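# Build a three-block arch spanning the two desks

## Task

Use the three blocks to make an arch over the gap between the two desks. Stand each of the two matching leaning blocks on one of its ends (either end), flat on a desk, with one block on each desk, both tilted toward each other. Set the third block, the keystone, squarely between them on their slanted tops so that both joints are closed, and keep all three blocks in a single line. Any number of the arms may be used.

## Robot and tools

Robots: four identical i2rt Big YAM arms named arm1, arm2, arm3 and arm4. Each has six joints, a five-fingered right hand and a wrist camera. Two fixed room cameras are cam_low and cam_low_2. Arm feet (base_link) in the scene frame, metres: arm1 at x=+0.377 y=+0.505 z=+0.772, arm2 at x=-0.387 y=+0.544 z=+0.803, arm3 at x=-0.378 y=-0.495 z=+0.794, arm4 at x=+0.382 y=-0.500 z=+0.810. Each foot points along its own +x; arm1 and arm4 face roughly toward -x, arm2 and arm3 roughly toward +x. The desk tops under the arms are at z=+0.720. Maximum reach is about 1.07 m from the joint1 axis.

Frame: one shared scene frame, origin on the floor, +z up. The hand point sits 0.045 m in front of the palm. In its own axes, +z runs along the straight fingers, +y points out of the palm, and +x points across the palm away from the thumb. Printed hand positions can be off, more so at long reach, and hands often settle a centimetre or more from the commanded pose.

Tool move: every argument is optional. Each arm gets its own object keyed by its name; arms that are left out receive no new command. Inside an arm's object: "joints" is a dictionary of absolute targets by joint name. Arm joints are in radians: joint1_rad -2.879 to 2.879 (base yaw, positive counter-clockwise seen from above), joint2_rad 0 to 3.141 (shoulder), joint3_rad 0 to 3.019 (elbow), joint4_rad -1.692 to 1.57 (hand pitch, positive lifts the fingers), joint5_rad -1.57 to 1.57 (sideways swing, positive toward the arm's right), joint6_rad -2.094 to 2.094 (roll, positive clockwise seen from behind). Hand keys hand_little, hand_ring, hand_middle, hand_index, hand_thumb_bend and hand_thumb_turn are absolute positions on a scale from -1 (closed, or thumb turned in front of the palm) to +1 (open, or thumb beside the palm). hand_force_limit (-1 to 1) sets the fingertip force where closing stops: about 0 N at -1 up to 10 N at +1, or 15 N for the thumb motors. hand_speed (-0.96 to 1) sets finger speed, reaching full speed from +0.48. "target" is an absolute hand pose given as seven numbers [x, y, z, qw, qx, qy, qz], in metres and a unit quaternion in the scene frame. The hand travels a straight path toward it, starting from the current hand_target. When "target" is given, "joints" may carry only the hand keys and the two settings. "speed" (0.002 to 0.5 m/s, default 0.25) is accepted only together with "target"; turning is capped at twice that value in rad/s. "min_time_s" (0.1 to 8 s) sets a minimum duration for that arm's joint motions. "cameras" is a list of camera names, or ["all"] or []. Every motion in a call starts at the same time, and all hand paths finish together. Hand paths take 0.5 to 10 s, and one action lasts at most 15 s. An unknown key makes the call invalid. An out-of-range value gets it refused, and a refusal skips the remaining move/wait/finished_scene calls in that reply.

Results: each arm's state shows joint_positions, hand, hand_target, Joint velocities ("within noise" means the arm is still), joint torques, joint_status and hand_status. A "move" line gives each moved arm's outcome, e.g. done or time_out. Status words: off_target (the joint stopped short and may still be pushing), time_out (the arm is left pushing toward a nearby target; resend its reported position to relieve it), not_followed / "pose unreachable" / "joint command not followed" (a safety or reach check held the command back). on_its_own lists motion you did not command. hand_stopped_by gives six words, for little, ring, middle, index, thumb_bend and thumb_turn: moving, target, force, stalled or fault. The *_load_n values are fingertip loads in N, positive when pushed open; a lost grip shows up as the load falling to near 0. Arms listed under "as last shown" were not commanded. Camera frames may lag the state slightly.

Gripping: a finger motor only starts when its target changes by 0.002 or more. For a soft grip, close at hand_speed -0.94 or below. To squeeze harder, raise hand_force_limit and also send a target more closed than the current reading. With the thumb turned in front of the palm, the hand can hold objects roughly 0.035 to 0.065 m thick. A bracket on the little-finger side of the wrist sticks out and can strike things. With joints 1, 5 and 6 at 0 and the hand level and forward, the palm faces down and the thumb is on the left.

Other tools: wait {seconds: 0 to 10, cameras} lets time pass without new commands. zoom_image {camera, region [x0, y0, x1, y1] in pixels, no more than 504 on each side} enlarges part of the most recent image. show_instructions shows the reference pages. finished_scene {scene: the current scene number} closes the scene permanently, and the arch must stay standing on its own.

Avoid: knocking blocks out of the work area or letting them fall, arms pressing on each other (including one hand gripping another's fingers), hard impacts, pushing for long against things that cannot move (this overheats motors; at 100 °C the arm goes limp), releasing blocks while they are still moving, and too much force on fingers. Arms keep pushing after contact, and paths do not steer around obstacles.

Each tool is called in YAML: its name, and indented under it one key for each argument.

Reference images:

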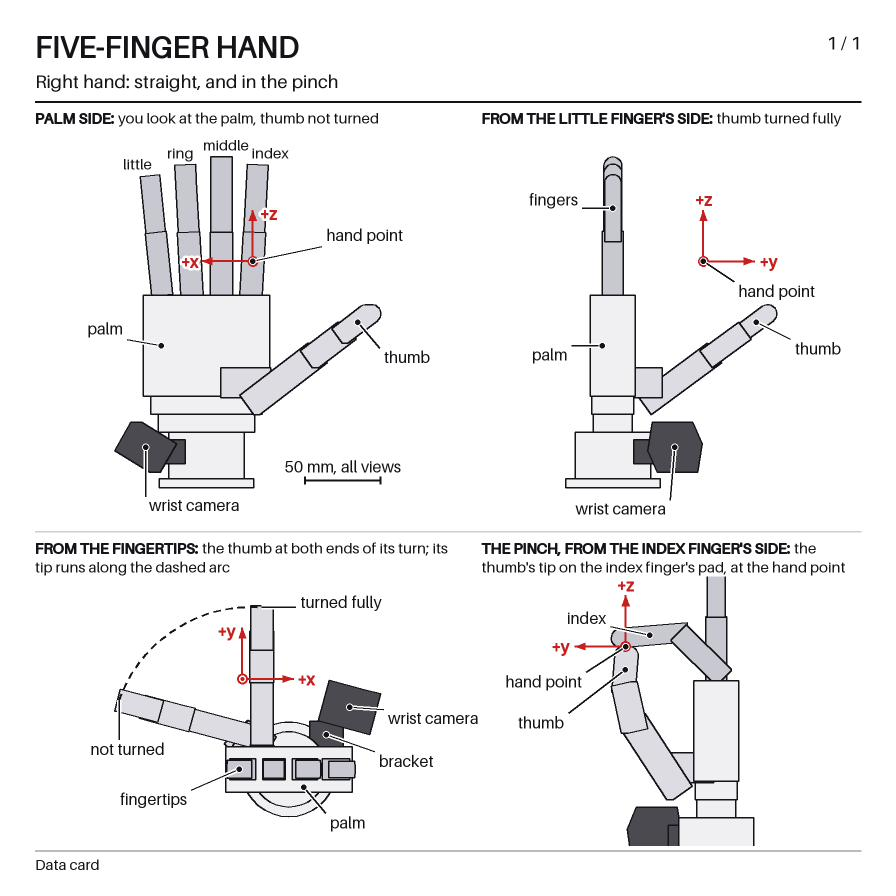

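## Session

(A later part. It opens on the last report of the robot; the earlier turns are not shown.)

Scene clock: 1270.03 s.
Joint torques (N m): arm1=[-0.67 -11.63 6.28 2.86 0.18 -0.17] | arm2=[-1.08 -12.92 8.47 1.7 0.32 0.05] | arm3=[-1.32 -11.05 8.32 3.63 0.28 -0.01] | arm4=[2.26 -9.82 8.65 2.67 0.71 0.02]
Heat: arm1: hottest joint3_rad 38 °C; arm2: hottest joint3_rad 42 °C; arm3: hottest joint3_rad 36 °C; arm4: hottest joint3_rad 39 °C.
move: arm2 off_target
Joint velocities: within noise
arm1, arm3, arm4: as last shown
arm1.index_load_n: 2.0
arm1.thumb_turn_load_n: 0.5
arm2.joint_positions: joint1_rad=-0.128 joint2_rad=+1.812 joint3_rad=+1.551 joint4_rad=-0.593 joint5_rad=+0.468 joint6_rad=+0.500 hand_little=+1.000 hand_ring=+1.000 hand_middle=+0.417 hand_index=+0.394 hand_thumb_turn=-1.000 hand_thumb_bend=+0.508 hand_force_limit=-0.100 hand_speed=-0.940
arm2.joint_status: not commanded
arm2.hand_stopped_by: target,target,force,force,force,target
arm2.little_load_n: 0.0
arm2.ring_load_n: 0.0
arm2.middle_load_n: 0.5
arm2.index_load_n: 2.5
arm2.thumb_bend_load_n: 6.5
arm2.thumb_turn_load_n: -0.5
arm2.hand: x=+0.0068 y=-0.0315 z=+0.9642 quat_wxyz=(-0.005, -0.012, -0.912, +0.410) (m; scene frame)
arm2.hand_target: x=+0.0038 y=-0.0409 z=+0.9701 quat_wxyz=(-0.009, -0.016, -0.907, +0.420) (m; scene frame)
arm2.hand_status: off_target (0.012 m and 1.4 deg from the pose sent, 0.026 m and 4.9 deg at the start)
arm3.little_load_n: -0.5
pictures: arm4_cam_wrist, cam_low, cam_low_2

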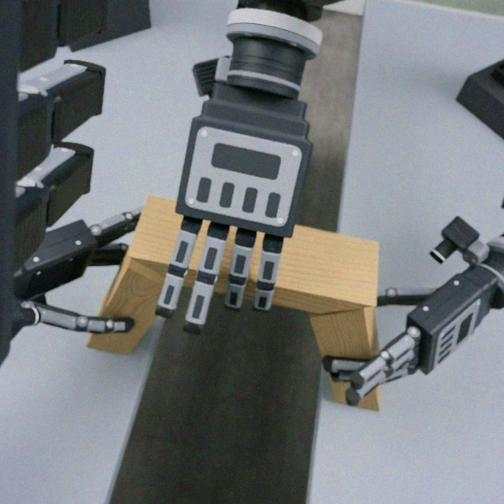

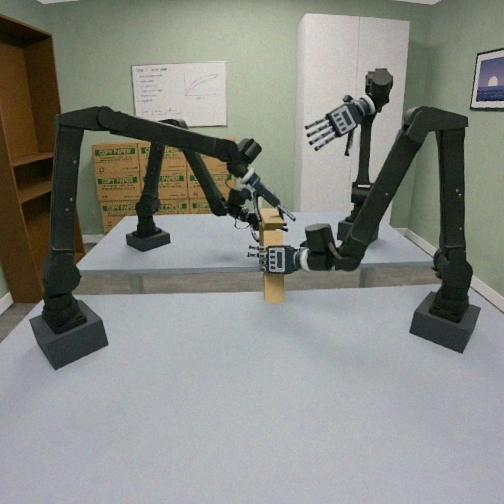

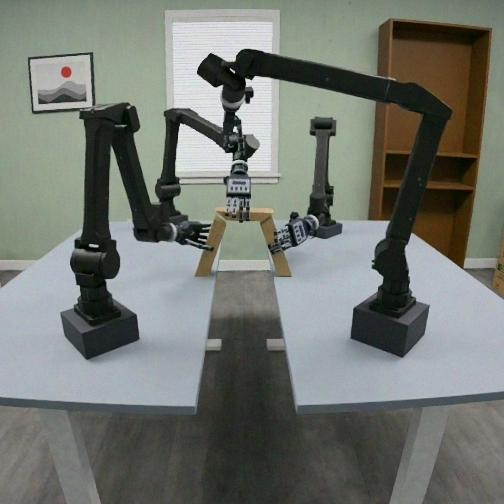

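move:
  arm2: {"target": [-0.001, -0.033, 0.954, -0.012, -0.017, -0.907, 0.4201], "speed": 0.04}
  cameras: ["arm4_cam_wrist", "cam_low_2", "cam_low"]

zoom_image:
  camera: "arm4_cam_wrist"
  region: [80, 180, 420, 420]

zoom_image:
  camera: "cam_low_2"
  region: [205, 200, 285, 235]

zoom_image:
  camera: "cam_low"
  region: [240, 190, 310, 260]

Scene clock: 1285.77 s.
Joint torques (N m): arm1=[-0.91 -11.81 6.37 2.85 0.25 -0.14] | arm2=[-0.85 -13.86 7.6 1.63 0.27 0.1] | arm3=[-1.61 -11.05 8.28 3.66 0.29 0.01] | arm4=[2.37 -9.93 8.59 2.56 0.7 0.01]
Heat: arm1: hottest joint3_rad 38 °C; arm2: hottest joint3_rad 40 °C; arm3: hottest joint3_rad 36 °C; arm4: hottest joint3_rad 39 °C.
move: arm2 off_target
Joint velocities: within noise
arm1, arm3, arm4: as last shown
arm1.joint_positions: joint1_rad=+0.549 joint2_rad=+1.853 joint3_rad=+0.753 joint4_rad=+0.937 joint5_rad=+0.465 joint6_rad=-1.253 hand_little=+1.000 hand_ring=+1.000 hand_middle=+0.378 hand_index=+0.382 hand_thumb_turn=-1.000 hand_thumb_bend=+0.513 hand_force_limit=-0.050 hand_speed=-0.940
arm1.index_load_n: 1.5
arm1.thumb_bend_load_n: 11.5
arm1.thumb_turn_load_n: 0.0
arm1.hand: x=+0.1193 y=-0.0323 z=+0.8218 quat_wxyz=(+0.554, +0.234, -0.720, +0.346) (m; scene frame)
arm2.joint_positions: joint1_rad=-0.129 joint2_rad=+1.812 joint3_rad=+1.498 joint4_rad=-0.536 joint5_rad=+0.466 joint6_rad=+0.500 hand_little=+1.000 hand_ring=+1.000 hand_middle=+0.417 hand_index=+0.394 hand_thumb_turn=-1.000 hand_thumb_bend=+0.508 hand_force_limit=-0.100 hand_speed=-0.940
arm2.joint_status: not commanded
arm2.hand_stopped_by: target,target,force,force,force,target
arm2.little_load_n: 0.0
arm2.ring_load_n: 0.0
arm2.middle_load_n: 0.0
arm2.index_load_n: 1.5
arm2.thumb_bend_load_n: 4.0
arm2.thumb_turn_load_n: 0.0
arm2.hand: x=+0.0030 y=-0.0282 z=+0.9449 quat_wxyz=(-0.006, -0.013, -0.912, +0.411) (m; scene frame)
arm2.hand_target: x=-0.0011 y=-0.0329 z=+0.9540 quat_wxyz=(-0.012, -0.017, -0.907, +0.420) (m; scene frame)
arm2.hand_status: off_target (0.011 m and 1.4 deg from the pose sent, 0.013 m and 1.6 deg at the start)
arm3.joint_positions: joint1_rad=+0.541 joint2_rad=+1.768 joint3_rad=+0.561 joint4_rad=+0.977 joint5_rad=+0.373 joint6_rad=-1.178 hand_little=+1.000 hand_ring=+1.000 hand_middle=+0.383 hand_index=+0.382 hand_thumb_turn=-1.000 hand_thumb_bend=+0.524 hand_force_limit=-0.100 hand_speed=-0.940
arm3.little_load_n: 0.0
arm3.hand: x=-0.1278 y=-0.0265 z=+0.8218 quat_wxyz=(-0.358, +0.742, +0.233, +0.517) (m; scene frame)
arm3.hand_target: x=-0.1167 y=-0.0094 z=+0.8436 quat_wxyz=(-0.373, +0.724, +0.220, +0.537) (m; scene frame)
pictures: arm4_cam_wrist, cam_low, cam_low_2

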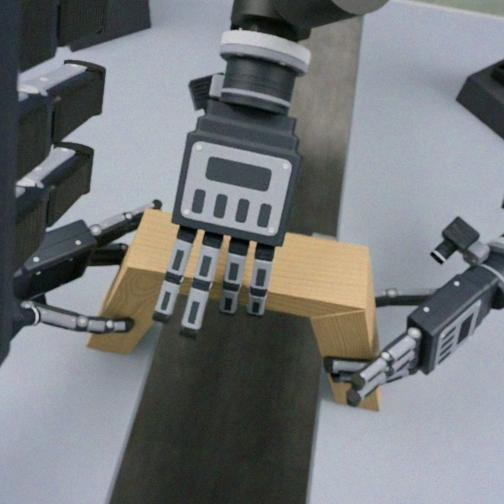

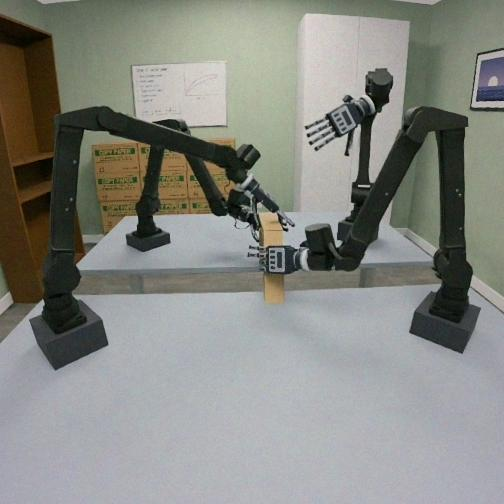

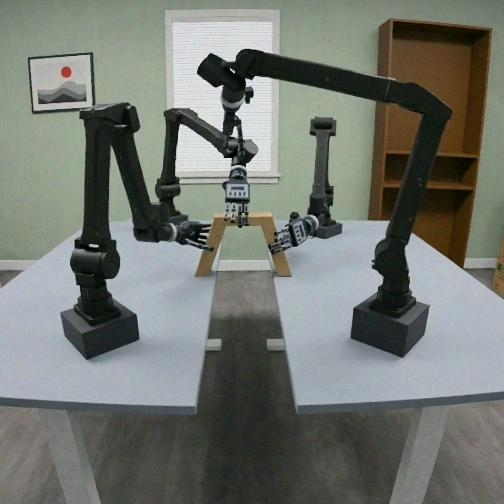

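Scaled by 1.482 from the camera's 504x504 image, which has a finer 720x720 frame.

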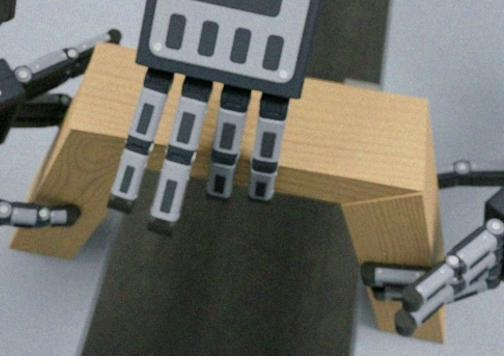

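Scaled by 6.300 from the camera's 504x504 image, which has a finer 720x720 frame.

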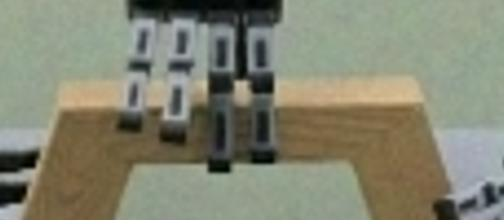

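Scaled by 7.200 from the camera's 504x504 image, which has a finer 720x720 frame.

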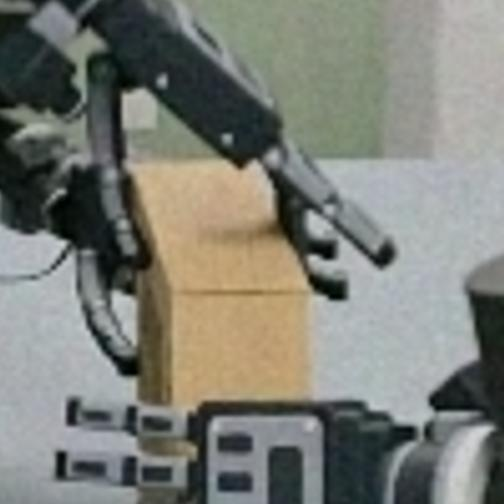

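zoom_image:
  camera: "cam_low_2"
  region: [205, 205, 245, 235]

zoom_image:
  camera: "cam_low_2"
  region: [250, 205, 290, 235]

zoom_image:
  camera: "arm4_cam_wrist"
  region: [290, 230, 400, 340]

zoom_image:
  camera: "arm4_cam_wrist"
  region: [80, 200, 200, 320]

Scaled by 12.600 from the camera's 504x504 image, which has a finer 720x720 frame.

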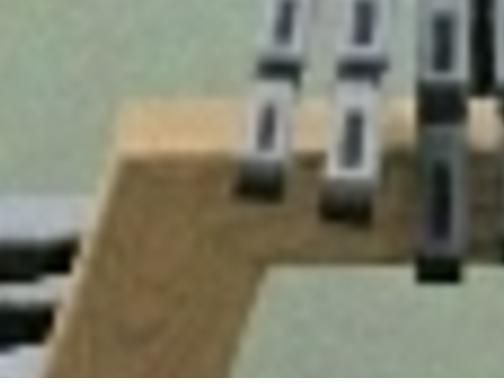

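Scaled by 12.600 from the camera's 504x504 image, which has a finer 720x720 frame.

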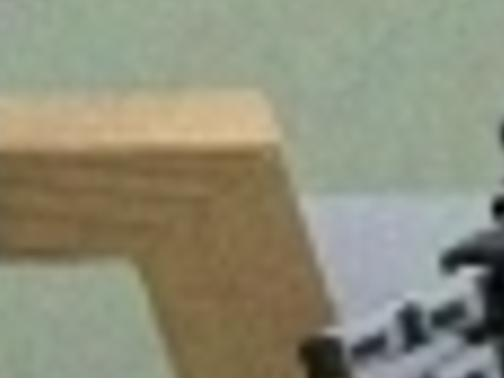

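Scaled by 4.582 from the camera's 504x504 image, which has a finer 720x720 frame.

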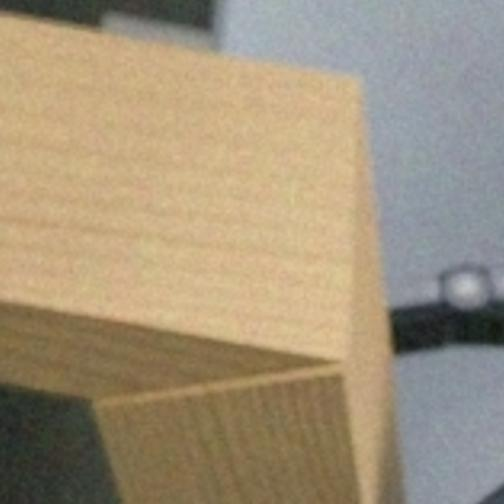

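Scaled by 4.200 from the camera's 504x504 image, which has a finer 720x720 frame.

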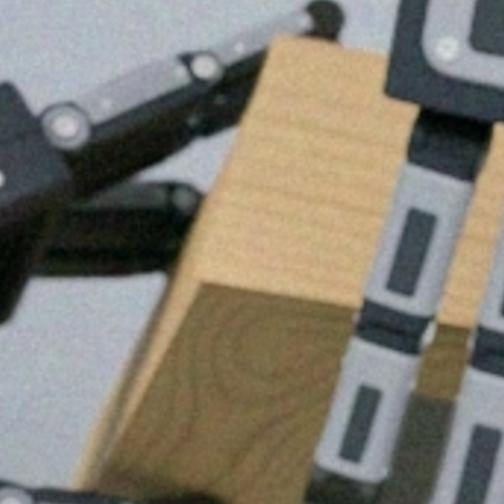

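move:
  arm2: {"joints": {"hand_index": 0.44, "hand_middle": 0.46, "hand_thumb_bend": 0.545, "hand_speed": -0.94}}
  cameras: ["arm4_cam_wrist", "cam_low_2", "cam_low"]

zoom_image:
  camera: "arm4_cam_wrist"
  region: [80, 180, 420, 420]

zoom_image:
  camera: "cam_low_2"
  region: [205, 200, 285, 235]

Scene clock: 1298.50 s.
Joint torques (N m): arm1=[-0.56 -11.87 6.32 2.85 0.27 -0.14] | arm2=[-0.91 -13.74 7.58 1.5 0.27 0.11] | arm3=[-1.49 -10.99 8.32 3.66 0.28 0] | arm4=[2.43 -9.76 8.54 2.55 0.68 0.01]
Heat: arm1: hottest joint3_rad 38 °C; arm2: hottest joint3_rad 39 °C; arm3: hottest joint3_rad 36 °C; arm4: hottest joint3_rad 39 °C.
move: arm2 done
Joint velocities: within noise
arm1, arm3, arm4: as last shown
arm1.joint_positions: joint1_rad=+0.549 joint2_rad=+1.853 joint3_rad=+0.753 joint4_rad=+0.938 joint5_rad=+0.465 joint6_rad=-1.254 hand_little=+1.000 hand_ring=+1.000 hand_middle=+0.378 hand_index=+0.382 hand_thumb_turn=-1.000 hand_thumb_bend=+0.513 hand_force_limit=-0.050 hand_speed=-0.940
arm1.thumb_bend_load_n: 12.0
arm1.hand: x=+0.1193 y=-0.0323 z=+0.8219 quat_wxyz=(+0.554, +0.234, -0.720, +0.346) (m; scene frame)
arm2.joint_positions: joint1_rad=-0.129 joint2_rad=+1.812 joint3_rad=+1.498 joint4_rad=-0.532 joint5_rad=+0.466 joint6_rad=+0.500 hand_little=+1.000 hand_ring=+1.000 hand_middle=+0.460 hand_index=+0.440 hand_thumb_turn=-1.000 hand_thumb_bend=+0.546 hand_force_limit=-0.100 hand_speed=-0.940
arm2.joint_status: all done
arm2.hand_stopped_by: target,target,target,target,target,target
arm2.little_load_n: 0.0
arm2.ring_load_n: 0.0
arm2.middle_load_n: 0.0
arm2.index_load_n: 0.0
arm2.thumb_bend_load_n: 0.0
arm2.thumb_turn_load_n: 0.0
arm2.hand: x=+0.0035 y=-0.0289 z=+0.9455 quat_wxyz=(-0.007, -0.013, -0.911, +0.412) (m; scene frame)
arm2.hand_target: x=-0.0011 y=-0.0329 z=+0.9539 quat_wxyz=(-0.012, -0.017, -0.907, +0.420) (m; scene frame)
arm2.hand_status: not commanded
arm3.joint_positions: joint1_rad=+0.541 joint2_rad=+1.768 joint3_rad=+0.561 joint4_rad=+0.977 joint5_rad=+0.374 joint6_rad=-1.178 hand_little=+1.000 hand_ring=+1.000 hand_middle=+0.383 hand_index=+0.382 hand_thumb_turn=-1.000 hand_thumb_bend=+0.524 hand_force_limit=-0.100 hand_speed=-0.940
arm3.thumb_bend_load_n: 7.5
arm3.thumb_turn_load_n: 1.5
arm3.hand: x=-0.1278 y=-0.0266 z=+0.8218 quat_wxyz=(-0.358, +0.742, +0.233, +0.517) (m; scene frame)
arm3.hand_target: x=-0.1166 y=-0.0095 z=+0.8435 quat_wxyz=(-0.373, +0.724, +0.220, +0.537) (m; scene frame)
pictures: arm4_cam_wrist, cam_low, cam_low_2

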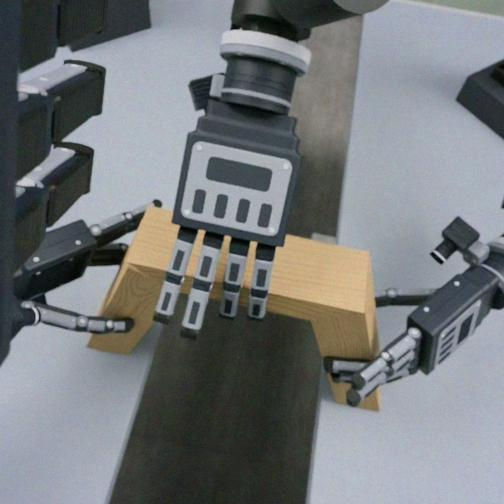

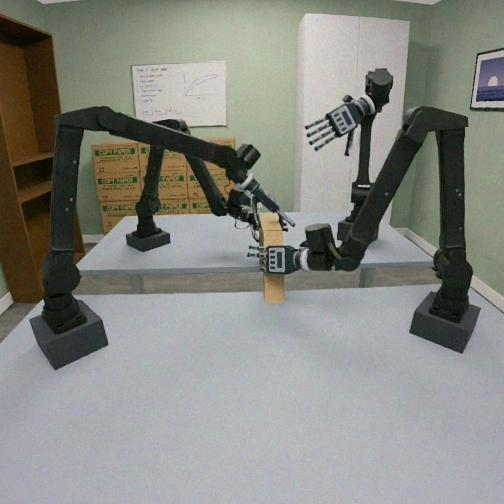

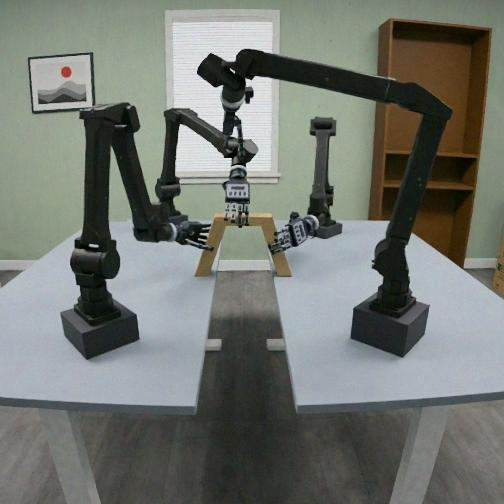

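Scaled by 1.482 from the camera's 504x504 image, which has a finer 720x720 frame.

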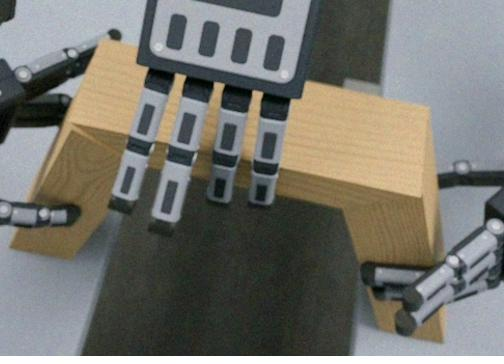

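Scaled by 6.300 from the camera's 504x504 image, which has a finer 720x720 frame.

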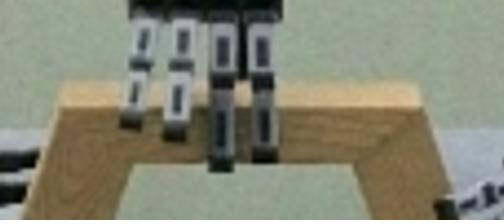

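zoom_image:
  camera: "arm4_cam_wrist"
  region: [290, 230, 400, 340]

zoom_image:
  camera: "arm4_cam_wrist"
  region: [80, 200, 200, 320]

zoom_image:
  camera: "cam_low"
  region: [240, 190, 310, 260]

zoom_image:
  camera: "cam_low_2"
  region: [205, 205, 245, 235]

zoom_image:
  camera: "cam_low_2"
  region: [250, 205, 290, 235]

Scaled by 4.582 from the camera's 504x504 image, which has a finer 720x720 frame.

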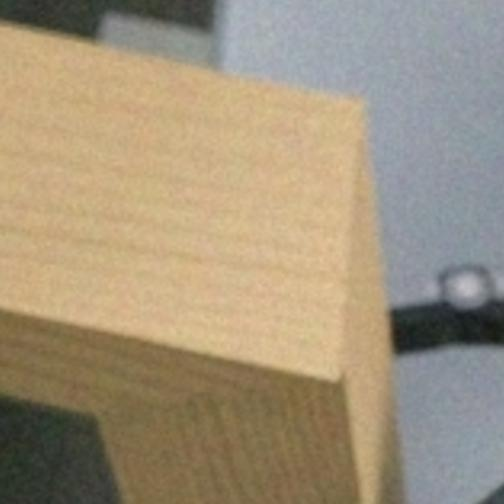

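Scaled by 4.200 from the camera's 504x504 image, which has a finer 720x720 frame.

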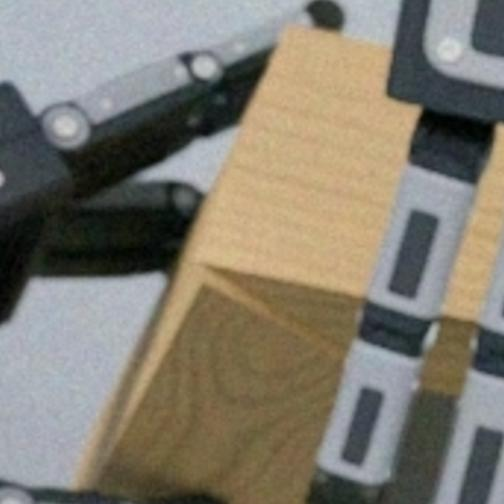

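Scaled by 7.200 from the camera's 504x504 image, which has a finer 720x720 frame.

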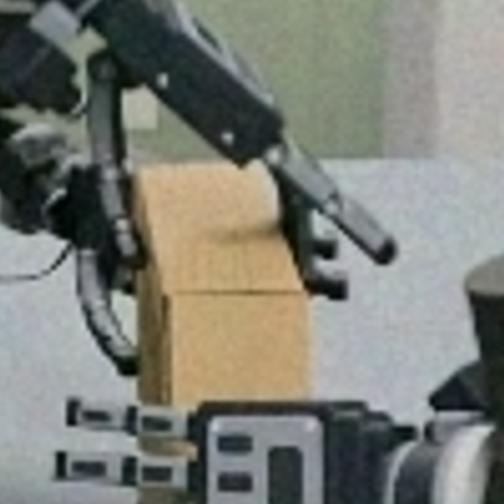

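Scaled by 12.600 from the camera's 504x504 image, which has a finer 720x720 frame.

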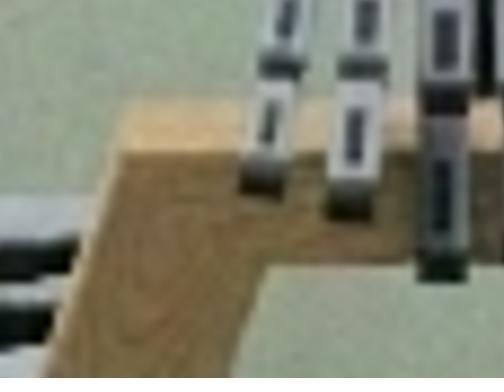

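Scaled by 12.600 from the camera's 504x504 image, which has a finer 720x720 frame.

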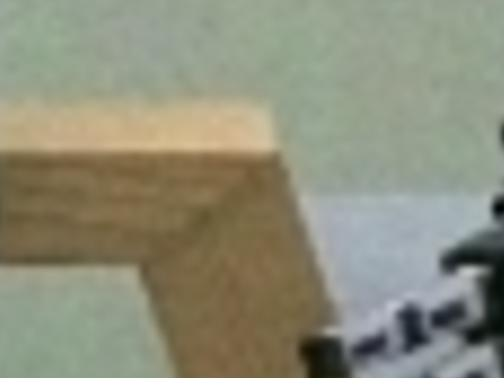

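move:
  arm2: {"joints": {"hand_index": 0.87, "hand_middle": 0.88, "hand_thumb_bend": 0.9, "hand_speed": -0.75}}
  cameras: ["arm4_cam_wrist", "cam_low"]

zoom_image:
  camera: "arm4_cam_wrist"
  region: [80, 180, 420, 420]

zoom_image:
  camera: "cam_low"
  region: [220, 170, 320, 270]

Scene clock: 1313.60 s.
Joint torques (N m): arm1=[-0.56 -11.69 6.35 2.81 0.25 -0.13] | arm2=[-0.79 -13.92 7.61 1.47 0.26 0.09] | arm3=[-1.44 -11.11 8.29 3.62 0.29 0.01] | arm4=[2.61 -9.93 8.57 2.62 0.73 0.02]
Heat: arm1: hottest joint3_rad 38 °C; arm2: hottest joint3_rad 38 °C; arm3: hottest joint3_rad 36 °C; arm4: hottest joint3_rad 39 °C.
move: arm2 done
Joint velocities: within noise
arm1, arm3, arm4: as last shown
arm2.joint_positions: joint1_rad=-0.129 joint2_rad=+1.812 joint3_rad=+1.498 joint4_rad=-0.532 joint5_rad=+0.466 joint6_rad=+0.500 hand_little=+1.000 hand_ring=+1.000 hand_middle=+0.880 hand_index=+0.870 hand_thumb_turn=-1.000 hand_thumb_bend=+0.900 hand_force_limit=-0.100 hand_speed=-0.750
arm2.joint_status: all done
arm2.hand_stopped_by: target,target,target,target,target,target
arm2.little_load_n: 0.0
arm2.ring_load_n: -0.5
arm2.middle_load_n: 0.0
arm2.index_load_n: 0.0
arm2.thumb_bend_load_n: 0.0
arm2.thumb_turn_load_n: 0.0
arm2.hand: x=+0.0035 y=-0.0289 z=+0.9455 quat_wxyz=(-0.007, -0.013, -0.911, +0.412) (m; scene frame)
arm2.hand_target: x=-0.0011 y=-0.0329 z=+0.9539 quat_wxyz=(-0.012, -0.017, -0.907, +0.420) (m; scene frame)
arm2.hand_status: not commanded
arm3.thumb_bend_load_n: 7.0
pictures: arm4_cam_wrist, cam_low

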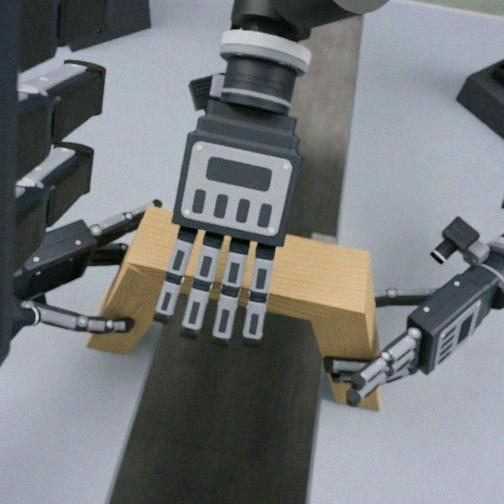

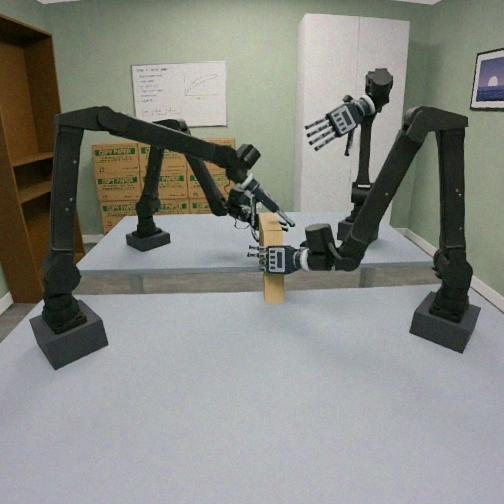

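Scaled by 1.482 from the camera's 504x504 image, which has a finer 720x720 frame.

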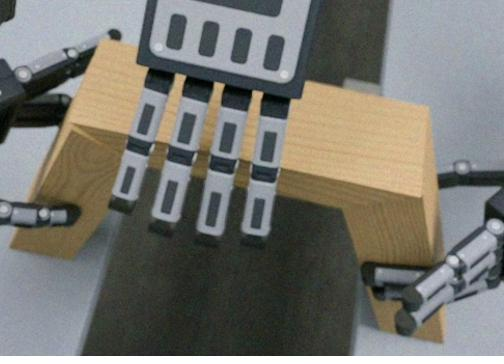

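Scaled by 5.040 from the camera's 504x504 image, which has a finer 720x720 frame.

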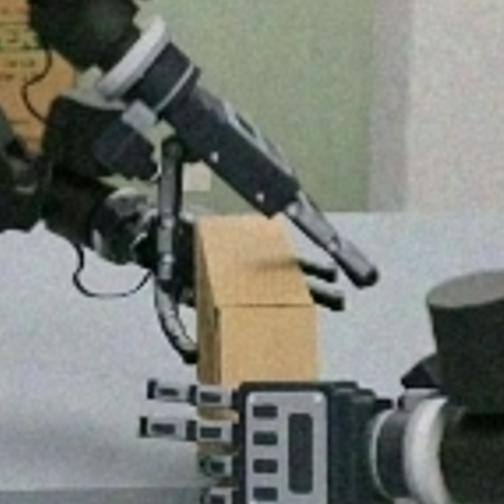

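move:
  arm2: {"target": [0.003, -0.045, 1.10, -0.012, -0.017, -0.895, 0.445], "speed": 0.1}
  cameras: ["arm4_cam_wrist", "cam_low", "cam_low_2"]

zoom_image:
  camera: "arm4_cam_wrist"
  region: [80, 180, 420, 420]

Scene clock: 1321.43 s.
Joint torques (N m): arm1=[-0.73 -11.69 6.27 2.86 0.25 -0.15] | arm2=[-0.91 -13.16 12.23 0.68 0.49 0.03] | arm3=[-1.55 -10.99 8.31 3.69 0.28 0] | arm4=[2.49 -9.76 8.61 2.58 0.72 -0.01]
Heat: arm1: hottest joint3_rad 38 °C; arm2: hottest joint3_rad 37 °C; arm3: hottest joint3_rad 36 °C; arm4: hottest joint3_rad 39 °C.
move: arm2 off_target
Joint velocities: within noise
arm1, arm3, arm4: as last shown
arm2.joint_positions: joint1_rad=-0.129 joint2_rad=+1.760 joint3_rad=+1.738 joint4_rad=-0.797 joint5_rad=+0.487 joint6_rad=+0.483 hand_little=+1.000 hand_ring=+1.000 hand_middle=+0.880 hand_index=+0.870 hand_thumb_turn=-1.000 hand_thumb_bend=+0.900 hand_force_limit=-0.100 hand_speed=-0.750
arm2.joint_status: not commanded
arm2.hand_stopped_by: target,target,target,target,target,target
arm2.little_load_n: 0.0
arm2.ring_load_n: 0.0
arm2.middle_load_n: -0.5
arm2.index_load_n: 0.0
arm2.thumb_bend_load_n: 0.0
arm2.thumb_turn_load_n: 0.0
arm2.hand: x=+0.0026 y=-0.0342 z=+1.0665 quat_wxyz=(-0.003, -0.012, -0.905, +0.426) (m; scene frame)
arm2.hand_target: x=+0.0021 y=-0.0438 z=+1.0999 quat_wxyz=(-0.012, -0.017, -0.895, +0.446) (m; scene frame)
arm2.hand_status: off_target (0.035 m and 2.7 deg from the pose sent, 0.155 m and 4.2 deg at the start)
arm3.middle_load_n: 5.0
arm3.index_load_n: 1.0
arm3.thumb_turn_load_n: 2.0
pictures: arm4_cam_wrist, cam_low, cam_low_2

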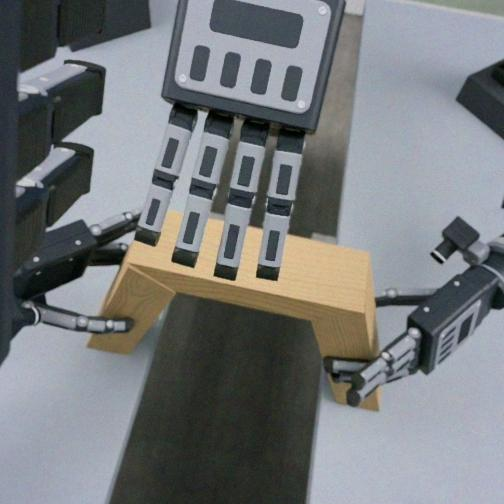

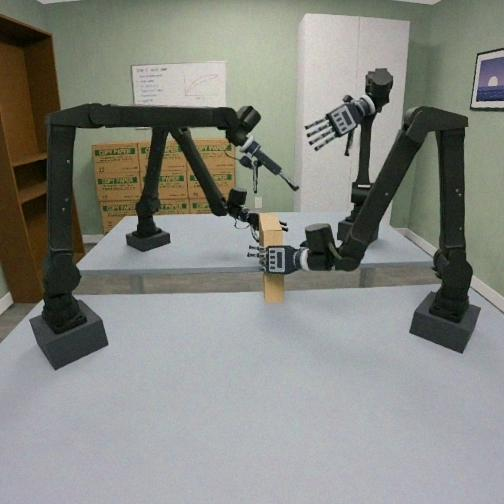

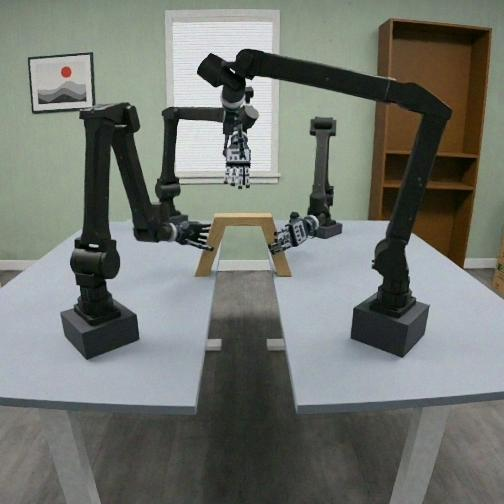

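Scaled by 1.482 from the camera's 504x504 image, which has a finer 720x720 frame.

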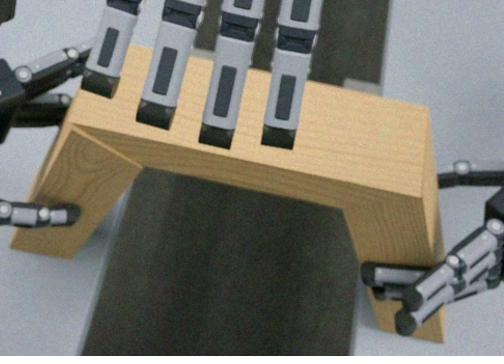

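move:
  arm2: {"target": [-0.30, 0.26, 1.12, -0.012, 0.06, -0.895, 0.44], "speed": 0.2}
  arm4: {"target": [0.002, -0.050, 1.245, 0.2266, -0.6932, -0.6698, -0.14], "speed": 0.2}
  cameras: ["arm4_cam_wrist", "cam_low", "cam_low_2"]

zoom_image:
  camera: "arm4_cam_wrist"
  region: [110, 170, 470, 370]

zoom_image:
  camera: "cam_low_2"
  region: [190, 200, 310, 285]

zoom_image:
  camera: "cam_low"
  region: [230, 190, 320, 310]

Scene clock: 1334.13 s.
Joint torques (N m): arm1=[-0.56 -11.75 6.31 2.85 0.24 -0.15] | arm2=[-1.08 0.67 7.82 0.87 0.02 0.05] | arm3=[-1.49 -11.11 8.29 3.58 0.28 0] | arm4=[1.08 -12.92 11.96 1.2 0.22 -0.25]
Heat: arm1: hottest joint3_rad 38 °C; arm2: hottest joint3_rad 39 °C; arm3: hottest joint3_rad 36 °C; arm4: hottest joint3_rad 40 °C.
move: arm2 done; arm4 done
Joint velocities: within noise
arm1.joint_positions: joint1_rad=+0.549 joint2_rad=+1.853 joint3_rad=+0.753 joint4_rad=+0.938 joint5_rad=+0.465 joint6_rad=-1.254 hand_little=+1.000 hand_ring=+1.000 hand_middle=+0.378 hand_index=+0.382 hand_thumb_turn=-1.000 hand_thumb_bend=+0.513 hand_force_limit=-0.050 hand_speed=-0.940
arm1.joint_status: not commanded
arm1.hand_stopped_by: target,target,force,force,force,target
arm1.little_load_n: 0.0
arm1.ring_load_n: 0.0
arm1.middle_load_n: 7.5
arm1.index_load_n: 1.5
arm1.thumb_bend_load_n: 11.5
arm1.thumb_turn_load_n: 0.0
arm1.hand: x=+0.1193 y=-0.0323 z=+0.8219 quat_wxyz=(+0.554, +0.234, -0.720, +0.346) (m; scene frame)
arm1.hand_target: x=+0.1172 y=-0.0405 z=+0.8340 quat_wxyz=(+0.566, +0.228, -0.708, +0.357) (m; scene frame)
arm1.hand_status: not commanded
arm2.joint_positions: joint1_rad=-0.501 joint2_rad=+0.653 joint3_rad=+0.962 joint4_rad=-0.974 joint5_rad=+0.141 joint6_rad=+0.083 hand_little=+1.000 hand_ring=+1.000 hand_middle=+0.880 hand_index=+0.870 hand_thumb_turn=-1.000 hand_thumb_bend=+0.900 hand_force_limit=-0.100 hand_speed=-0.750
arm2.joint_status: not commanded
arm2.hand_stopped_by: target,target,target,target,target,target
arm2.little_load_n: 0.0
arm2.ring_load_n: -0.5
arm2.middle_load_n: 0.0
arm2.index_load_n: 0.0
arm2.thumb_bend_load_n: 0.0
arm2.thumb_turn_load_n: 0.0
arm2.hand: x=-0.2957 y=+0.2576 z=+1.1247 quat_wxyz=(-0.017, +0.057, -0.893, +0.446) (m; scene frame)
arm2.hand_target: x=-0.2999 y=+0.2600 z=+1.1201 quat_wxyz=(-0.012, +0.060, -0.896, +0.440) (m; scene frame)
arm2.hand_status: done (0.007 m and 1.0 deg from the pose sent, 0.425 m and 8.6 deg at the start)
arm3.joint_positions: joint1_rad=+0.541 joint2_rad=+1.768 joint3_rad=+0.561 joint4_rad=+0.977 joint5_rad=+0.374 joint6_rad=-1.178 hand_little=+1.000 hand_ring=+1.000 hand_middle=+0.383 hand_index=+0.382 hand_thumb_turn=-1.000 hand_thumb_bend=+0.524 hand_force_limit=-0.100 hand_speed=-0.940
arm3.joint_status: not commanded
arm3.hand_stopped_by: target,target,force,force,force,target
arm3.little_load_n: 0.0
arm3.ring_load_n: 0.0
arm3.middle_load_n: 4.5
arm3.index_load_n: 1.5
arm3.thumb_bend_load_n: 7.0
arm3.thumb_turn_load_n: 1.5
arm3.hand: x=-0.1278 y=-0.0266 z=+0.8218 quat_wxyz=(-0.358, +0.742, +0.233, +0.517) (m; scene frame)
arm3.hand_target: x=-0.1166 y=-0.0095 z=+0.8435 quat_wxyz=(-0.373, +0.724, +0.220, +0.537) (m; scene frame)
arm3.hand_status: not commanded
arm4.joint_positions: joint1_rad=+0.045 joint2_rad=+1.879 joint3_rad=+2.479 joint4_rad=-1.690 joint5_rad=+0.319 joint6_rad=-0.767 hand_little=+1.000 hand_ring=+1.000 hand_middle=+1.000 hand_index=+1.000 hand_thumb_turn=+1.000 hand_thumb_bend=+1.000 hand_force_limit=+0.000 hand_speed=-0.800
arm4.joint_status: not commanded
arm4.hand_stopped_by: target,target,target,target,target,target
arm4.little_load_n: 0.0
arm4.ring_load_n: 0.0
arm4.middle_load_n: 0.0
arm4.index_load_n: 0.0
arm4.thumb_bend_load_n: 0.0
arm4.thumb_turn_load_n: 0.0
arm4.hand: x=+0.0031 y=-0.0558 z=+1.2393 quat_wxyz=(-0.239, +0.691, +0.668, +0.141) (m; scene frame)
arm4.hand_target: x=+0.0024 y=-0.0504 z=+1.2444 quat_wxyz=(-0.243, +0.688, +0.669, +0.141) (m; scene frame)
arm4.hand_status: done (0.008 m and 1.4 deg from the pose sent, 0.166 m and 29.6 deg at the start; a joint's target at an end of its range on 27 of 94 steps)
pictures: arm4_cam_wrist, cam_low, cam_low_2

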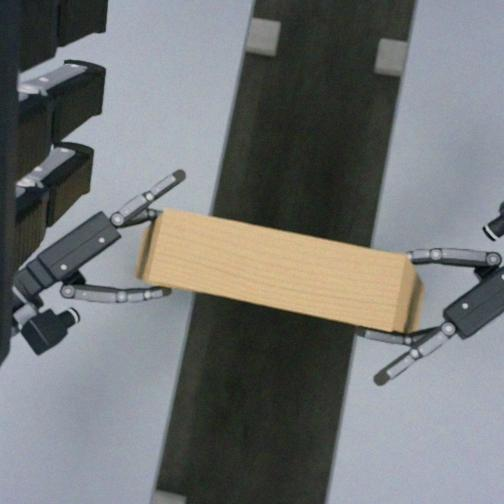

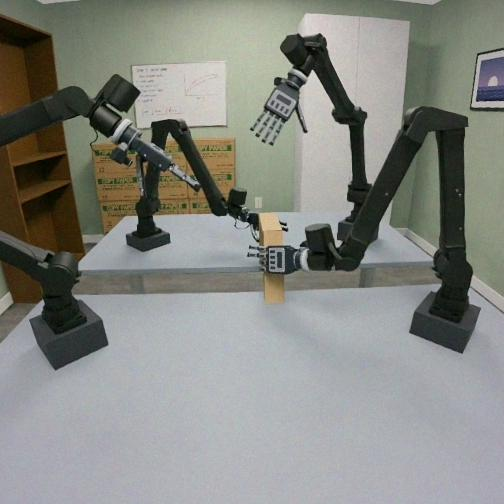

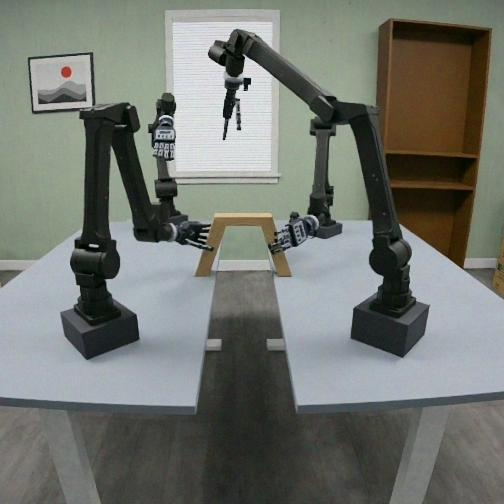

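Scaled by 1.400 from the camera's 504x504 image, which has a finer 720x720 frame.

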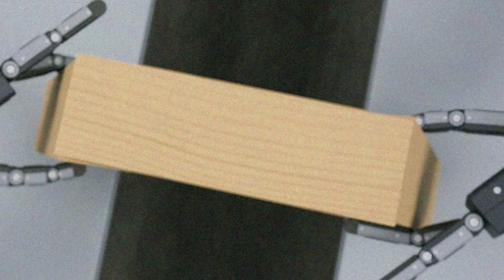

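Scaled by 4.200 from the camera's 504x504 image, which has a finer 720x720 frame.

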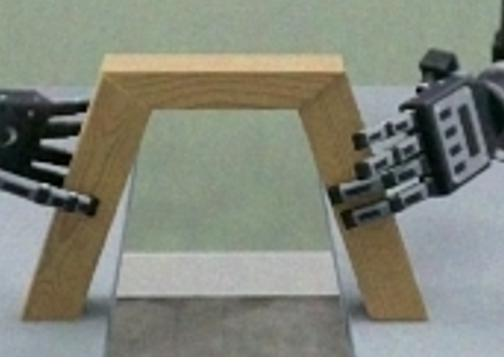

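Scaled by 4.200 from the camera's 504x504 image, which has a finer 720x720 frame.

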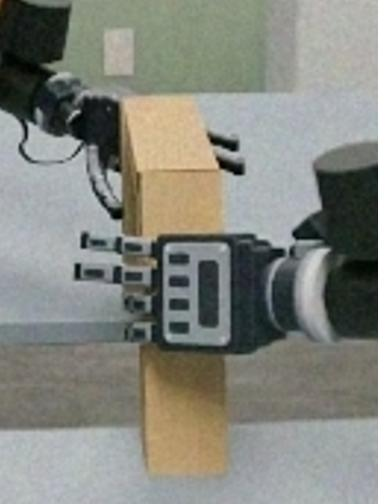

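move:
  arm1: {"joints": {"hand_index": 0.43, "hand_middle": 0.43, "hand_thumb_bend": 0.55, "hand_speed": -0.945}}
  arm3: {"joints": {"hand_index": 0.43, "hand_middle": 0.43, "hand_thumb_bend": 0.56, "hand_speed": -0.945}}
  cameras: ["arm4_cam_wrist", "cam_low_2", "cam_low"]

zoom_image:
  camera: "arm4_cam_wrist"
  region: [110, 170, 470, 370]

zoom_image:
  camera: "cam_low_2"
  region: [190, 200, 310, 285]

Scene clock: 1364.40 s.
Joint torques (N m): arm1=[-0.56 -11.87 6.31 2.33 0.18 -0.12] | arm2=[-0.97 0.56 7.84 0.85 0.02 0.04] | arm3=[-1.49 -11.16 8.06 3.07 0.14 0.07] | arm4=[1.14 -13.16 11.86 1.11 0.21 -0.22]
Heat: arm1: hottest joint3_rad 38 °C; arm2: hottest joint3_rad 37 °C; arm3: hottest joint3_rad 36 °C; arm4: hottest joint3_rad 43 °C.
move: arm1 done; arm3 done
Joint velocities: within noise
arm1.joint_positions: joint1_rad=+0.549 joint2_rad=+1.854 joint3_rad=+0.753 joint4_rad=+0.953 joint5_rad=+0.466 joint6_rad=-1.257 hand_little=+1.000 hand_ring=+1.000 hand_middle=+0.430 hand_index=+0.430 hand_thumb_turn=-1.000 hand_thumb_bend=+0.550 hand_force_limit=-0.050 hand_speed=-0.944
arm1.joint_status: all done
arm1.hand_stopped_by: target,target,target,target,target,target
arm1.little_load_n: 0.0
arm1.ring_load_n: 0.0
arm1.middle_load_n: 0.0
arm1.index_load_n: 0.0
arm1.thumb_bend_load_n: 0.0
arm1.thumb_turn_load_n: 0.5
arm1.hand: x=+0.1187 y=-0.0332 z=+0.8249 quat_wxyz=(+0.558, +0.231, -0.716, +0.349) (m; scene frame)
arm1.hand_target: x=+0.1172 y=-0.0405 z=+0.8339 quat_wxyz=(+0.566, +0.228, -0.708, +0.357) (m; scene frame)
arm1.hand_status: not commanded
arm2, arm4: as last shown
arm2.ring_load_n: 0.0
arm2.hand: x=-0.2958 y=+0.2576 z=+1.1247 quat_wxyz=(-0.017, +0.058, -0.893, +0.446) (m; scene frame)
arm3.joint_positions: joint1_rad=+0.541 joint2_rad=+1.768 joint3_rad=+0.564 joint4_rad=+0.990 joint5_rad=+0.376 joint6_rad=-1.184 hand_little=+1.000 hand_ring=+1.000 hand_middle=+0.430 hand_index=+0.430 hand_thumb_turn=-1.000 hand_thumb_bend=+0.560 hand_force_limit=-0.100 hand_speed=-0.944
arm3.joint_status: all done
arm3.hand_stopped_by: target,target,target,target,target,target
arm3.little_load_n: 0.0
arm3.ring_load_n: 0.0
arm3.middle_load_n: 0.0
arm3.index_load_n: 0.0
arm3.thumb_bend_load_n: 0.0
arm3.thumb_turn_load_n: 0.5
arm3.hand: x=-0.1264 y=-0.0245 z=+0.8261 quat_wxyz=(-0.361, +0.738, +0.231, +0.522) (m; scene frame)
arm3.hand_target: x=-0.1166 y=-0.0094 z=+0.8436 quat_wxyz=(-0.373, +0.724, +0.220, +0.537) (m; scene frame)
arm3.hand_status: not commanded
pictures: arm4_cam_wrist, cam_low, cam_low_2

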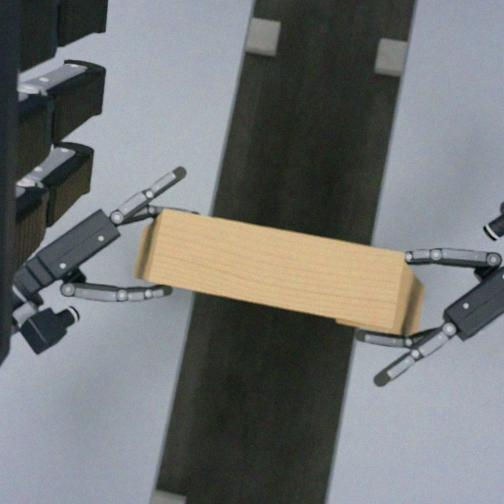

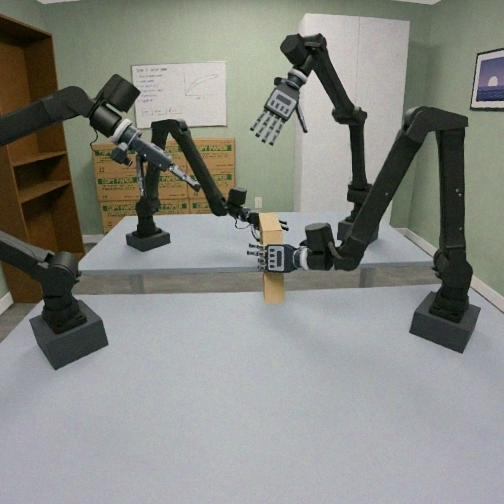

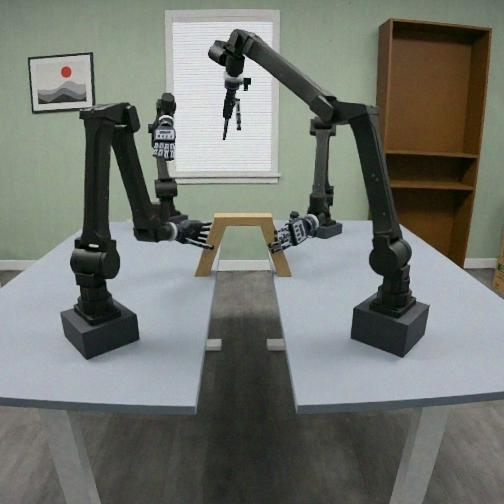

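Scaled by 1.400 from the camera's 504x504 image, which has a finer 720x720 frame.

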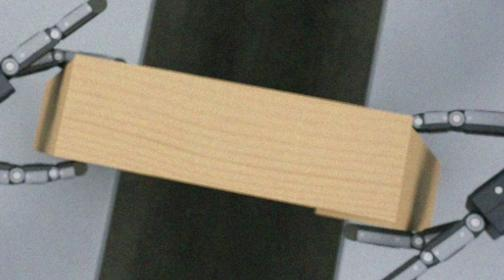

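Scaled by 4.200 from the camera's 504x504 image, which has a finer 720x720 frame.

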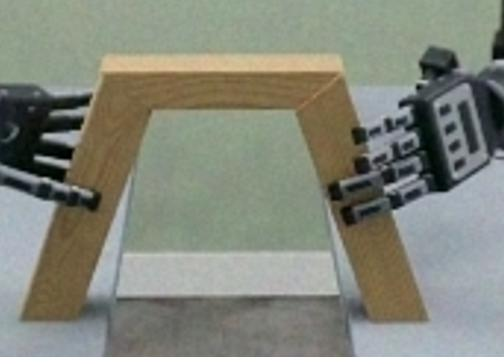

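zoom_image:
  camera: "arm4_cam_wrist"
  region: [310, 230, 440, 350]

zoom_image:
  camera: "arm4_cam_wrist"
  region: [110, 190, 240, 310]

zoom_image:
  camera: "cam_low"
  region: [230, 190, 320, 310]

zoom_image:
  camera: "cam_low_2"
  region: [250, 205, 300, 280]

Scaled by 3.877 from the camera's 504x504 image, which has a finer 720x720 frame.

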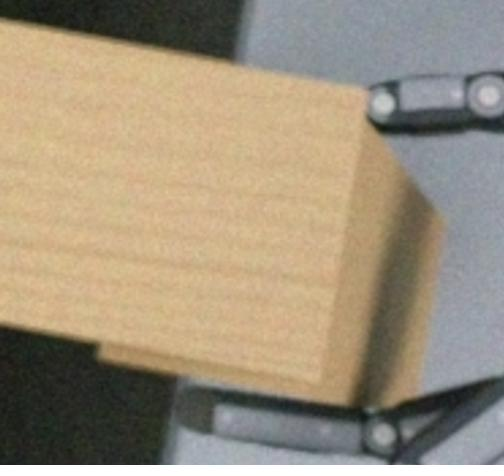

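Scaled by 3.877 from the camera's 504x504 image, which has a finer 720x720 frame.

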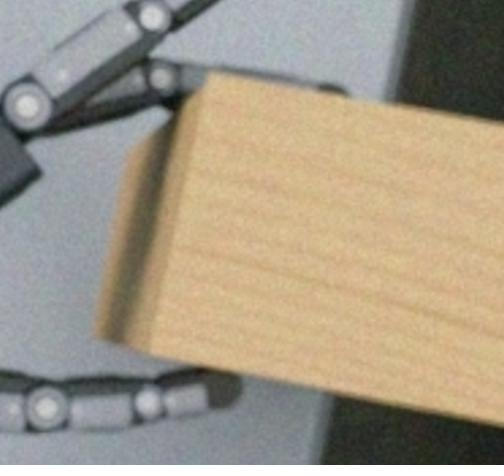

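Scaled by 4.200 from the camera's 504x504 image, which has a finer 720x720 frame.

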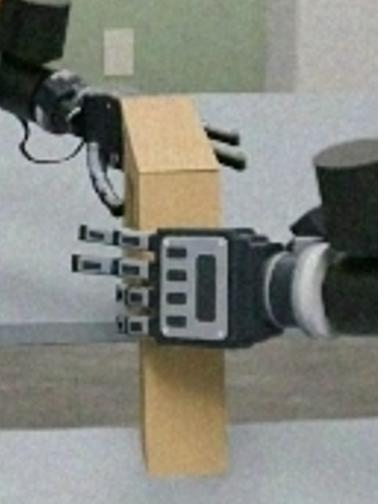

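Scaled by 6.720 from the camera's 504x504 image, which has a finer 720x720 frame.

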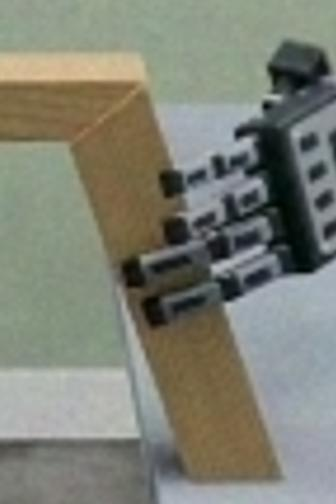

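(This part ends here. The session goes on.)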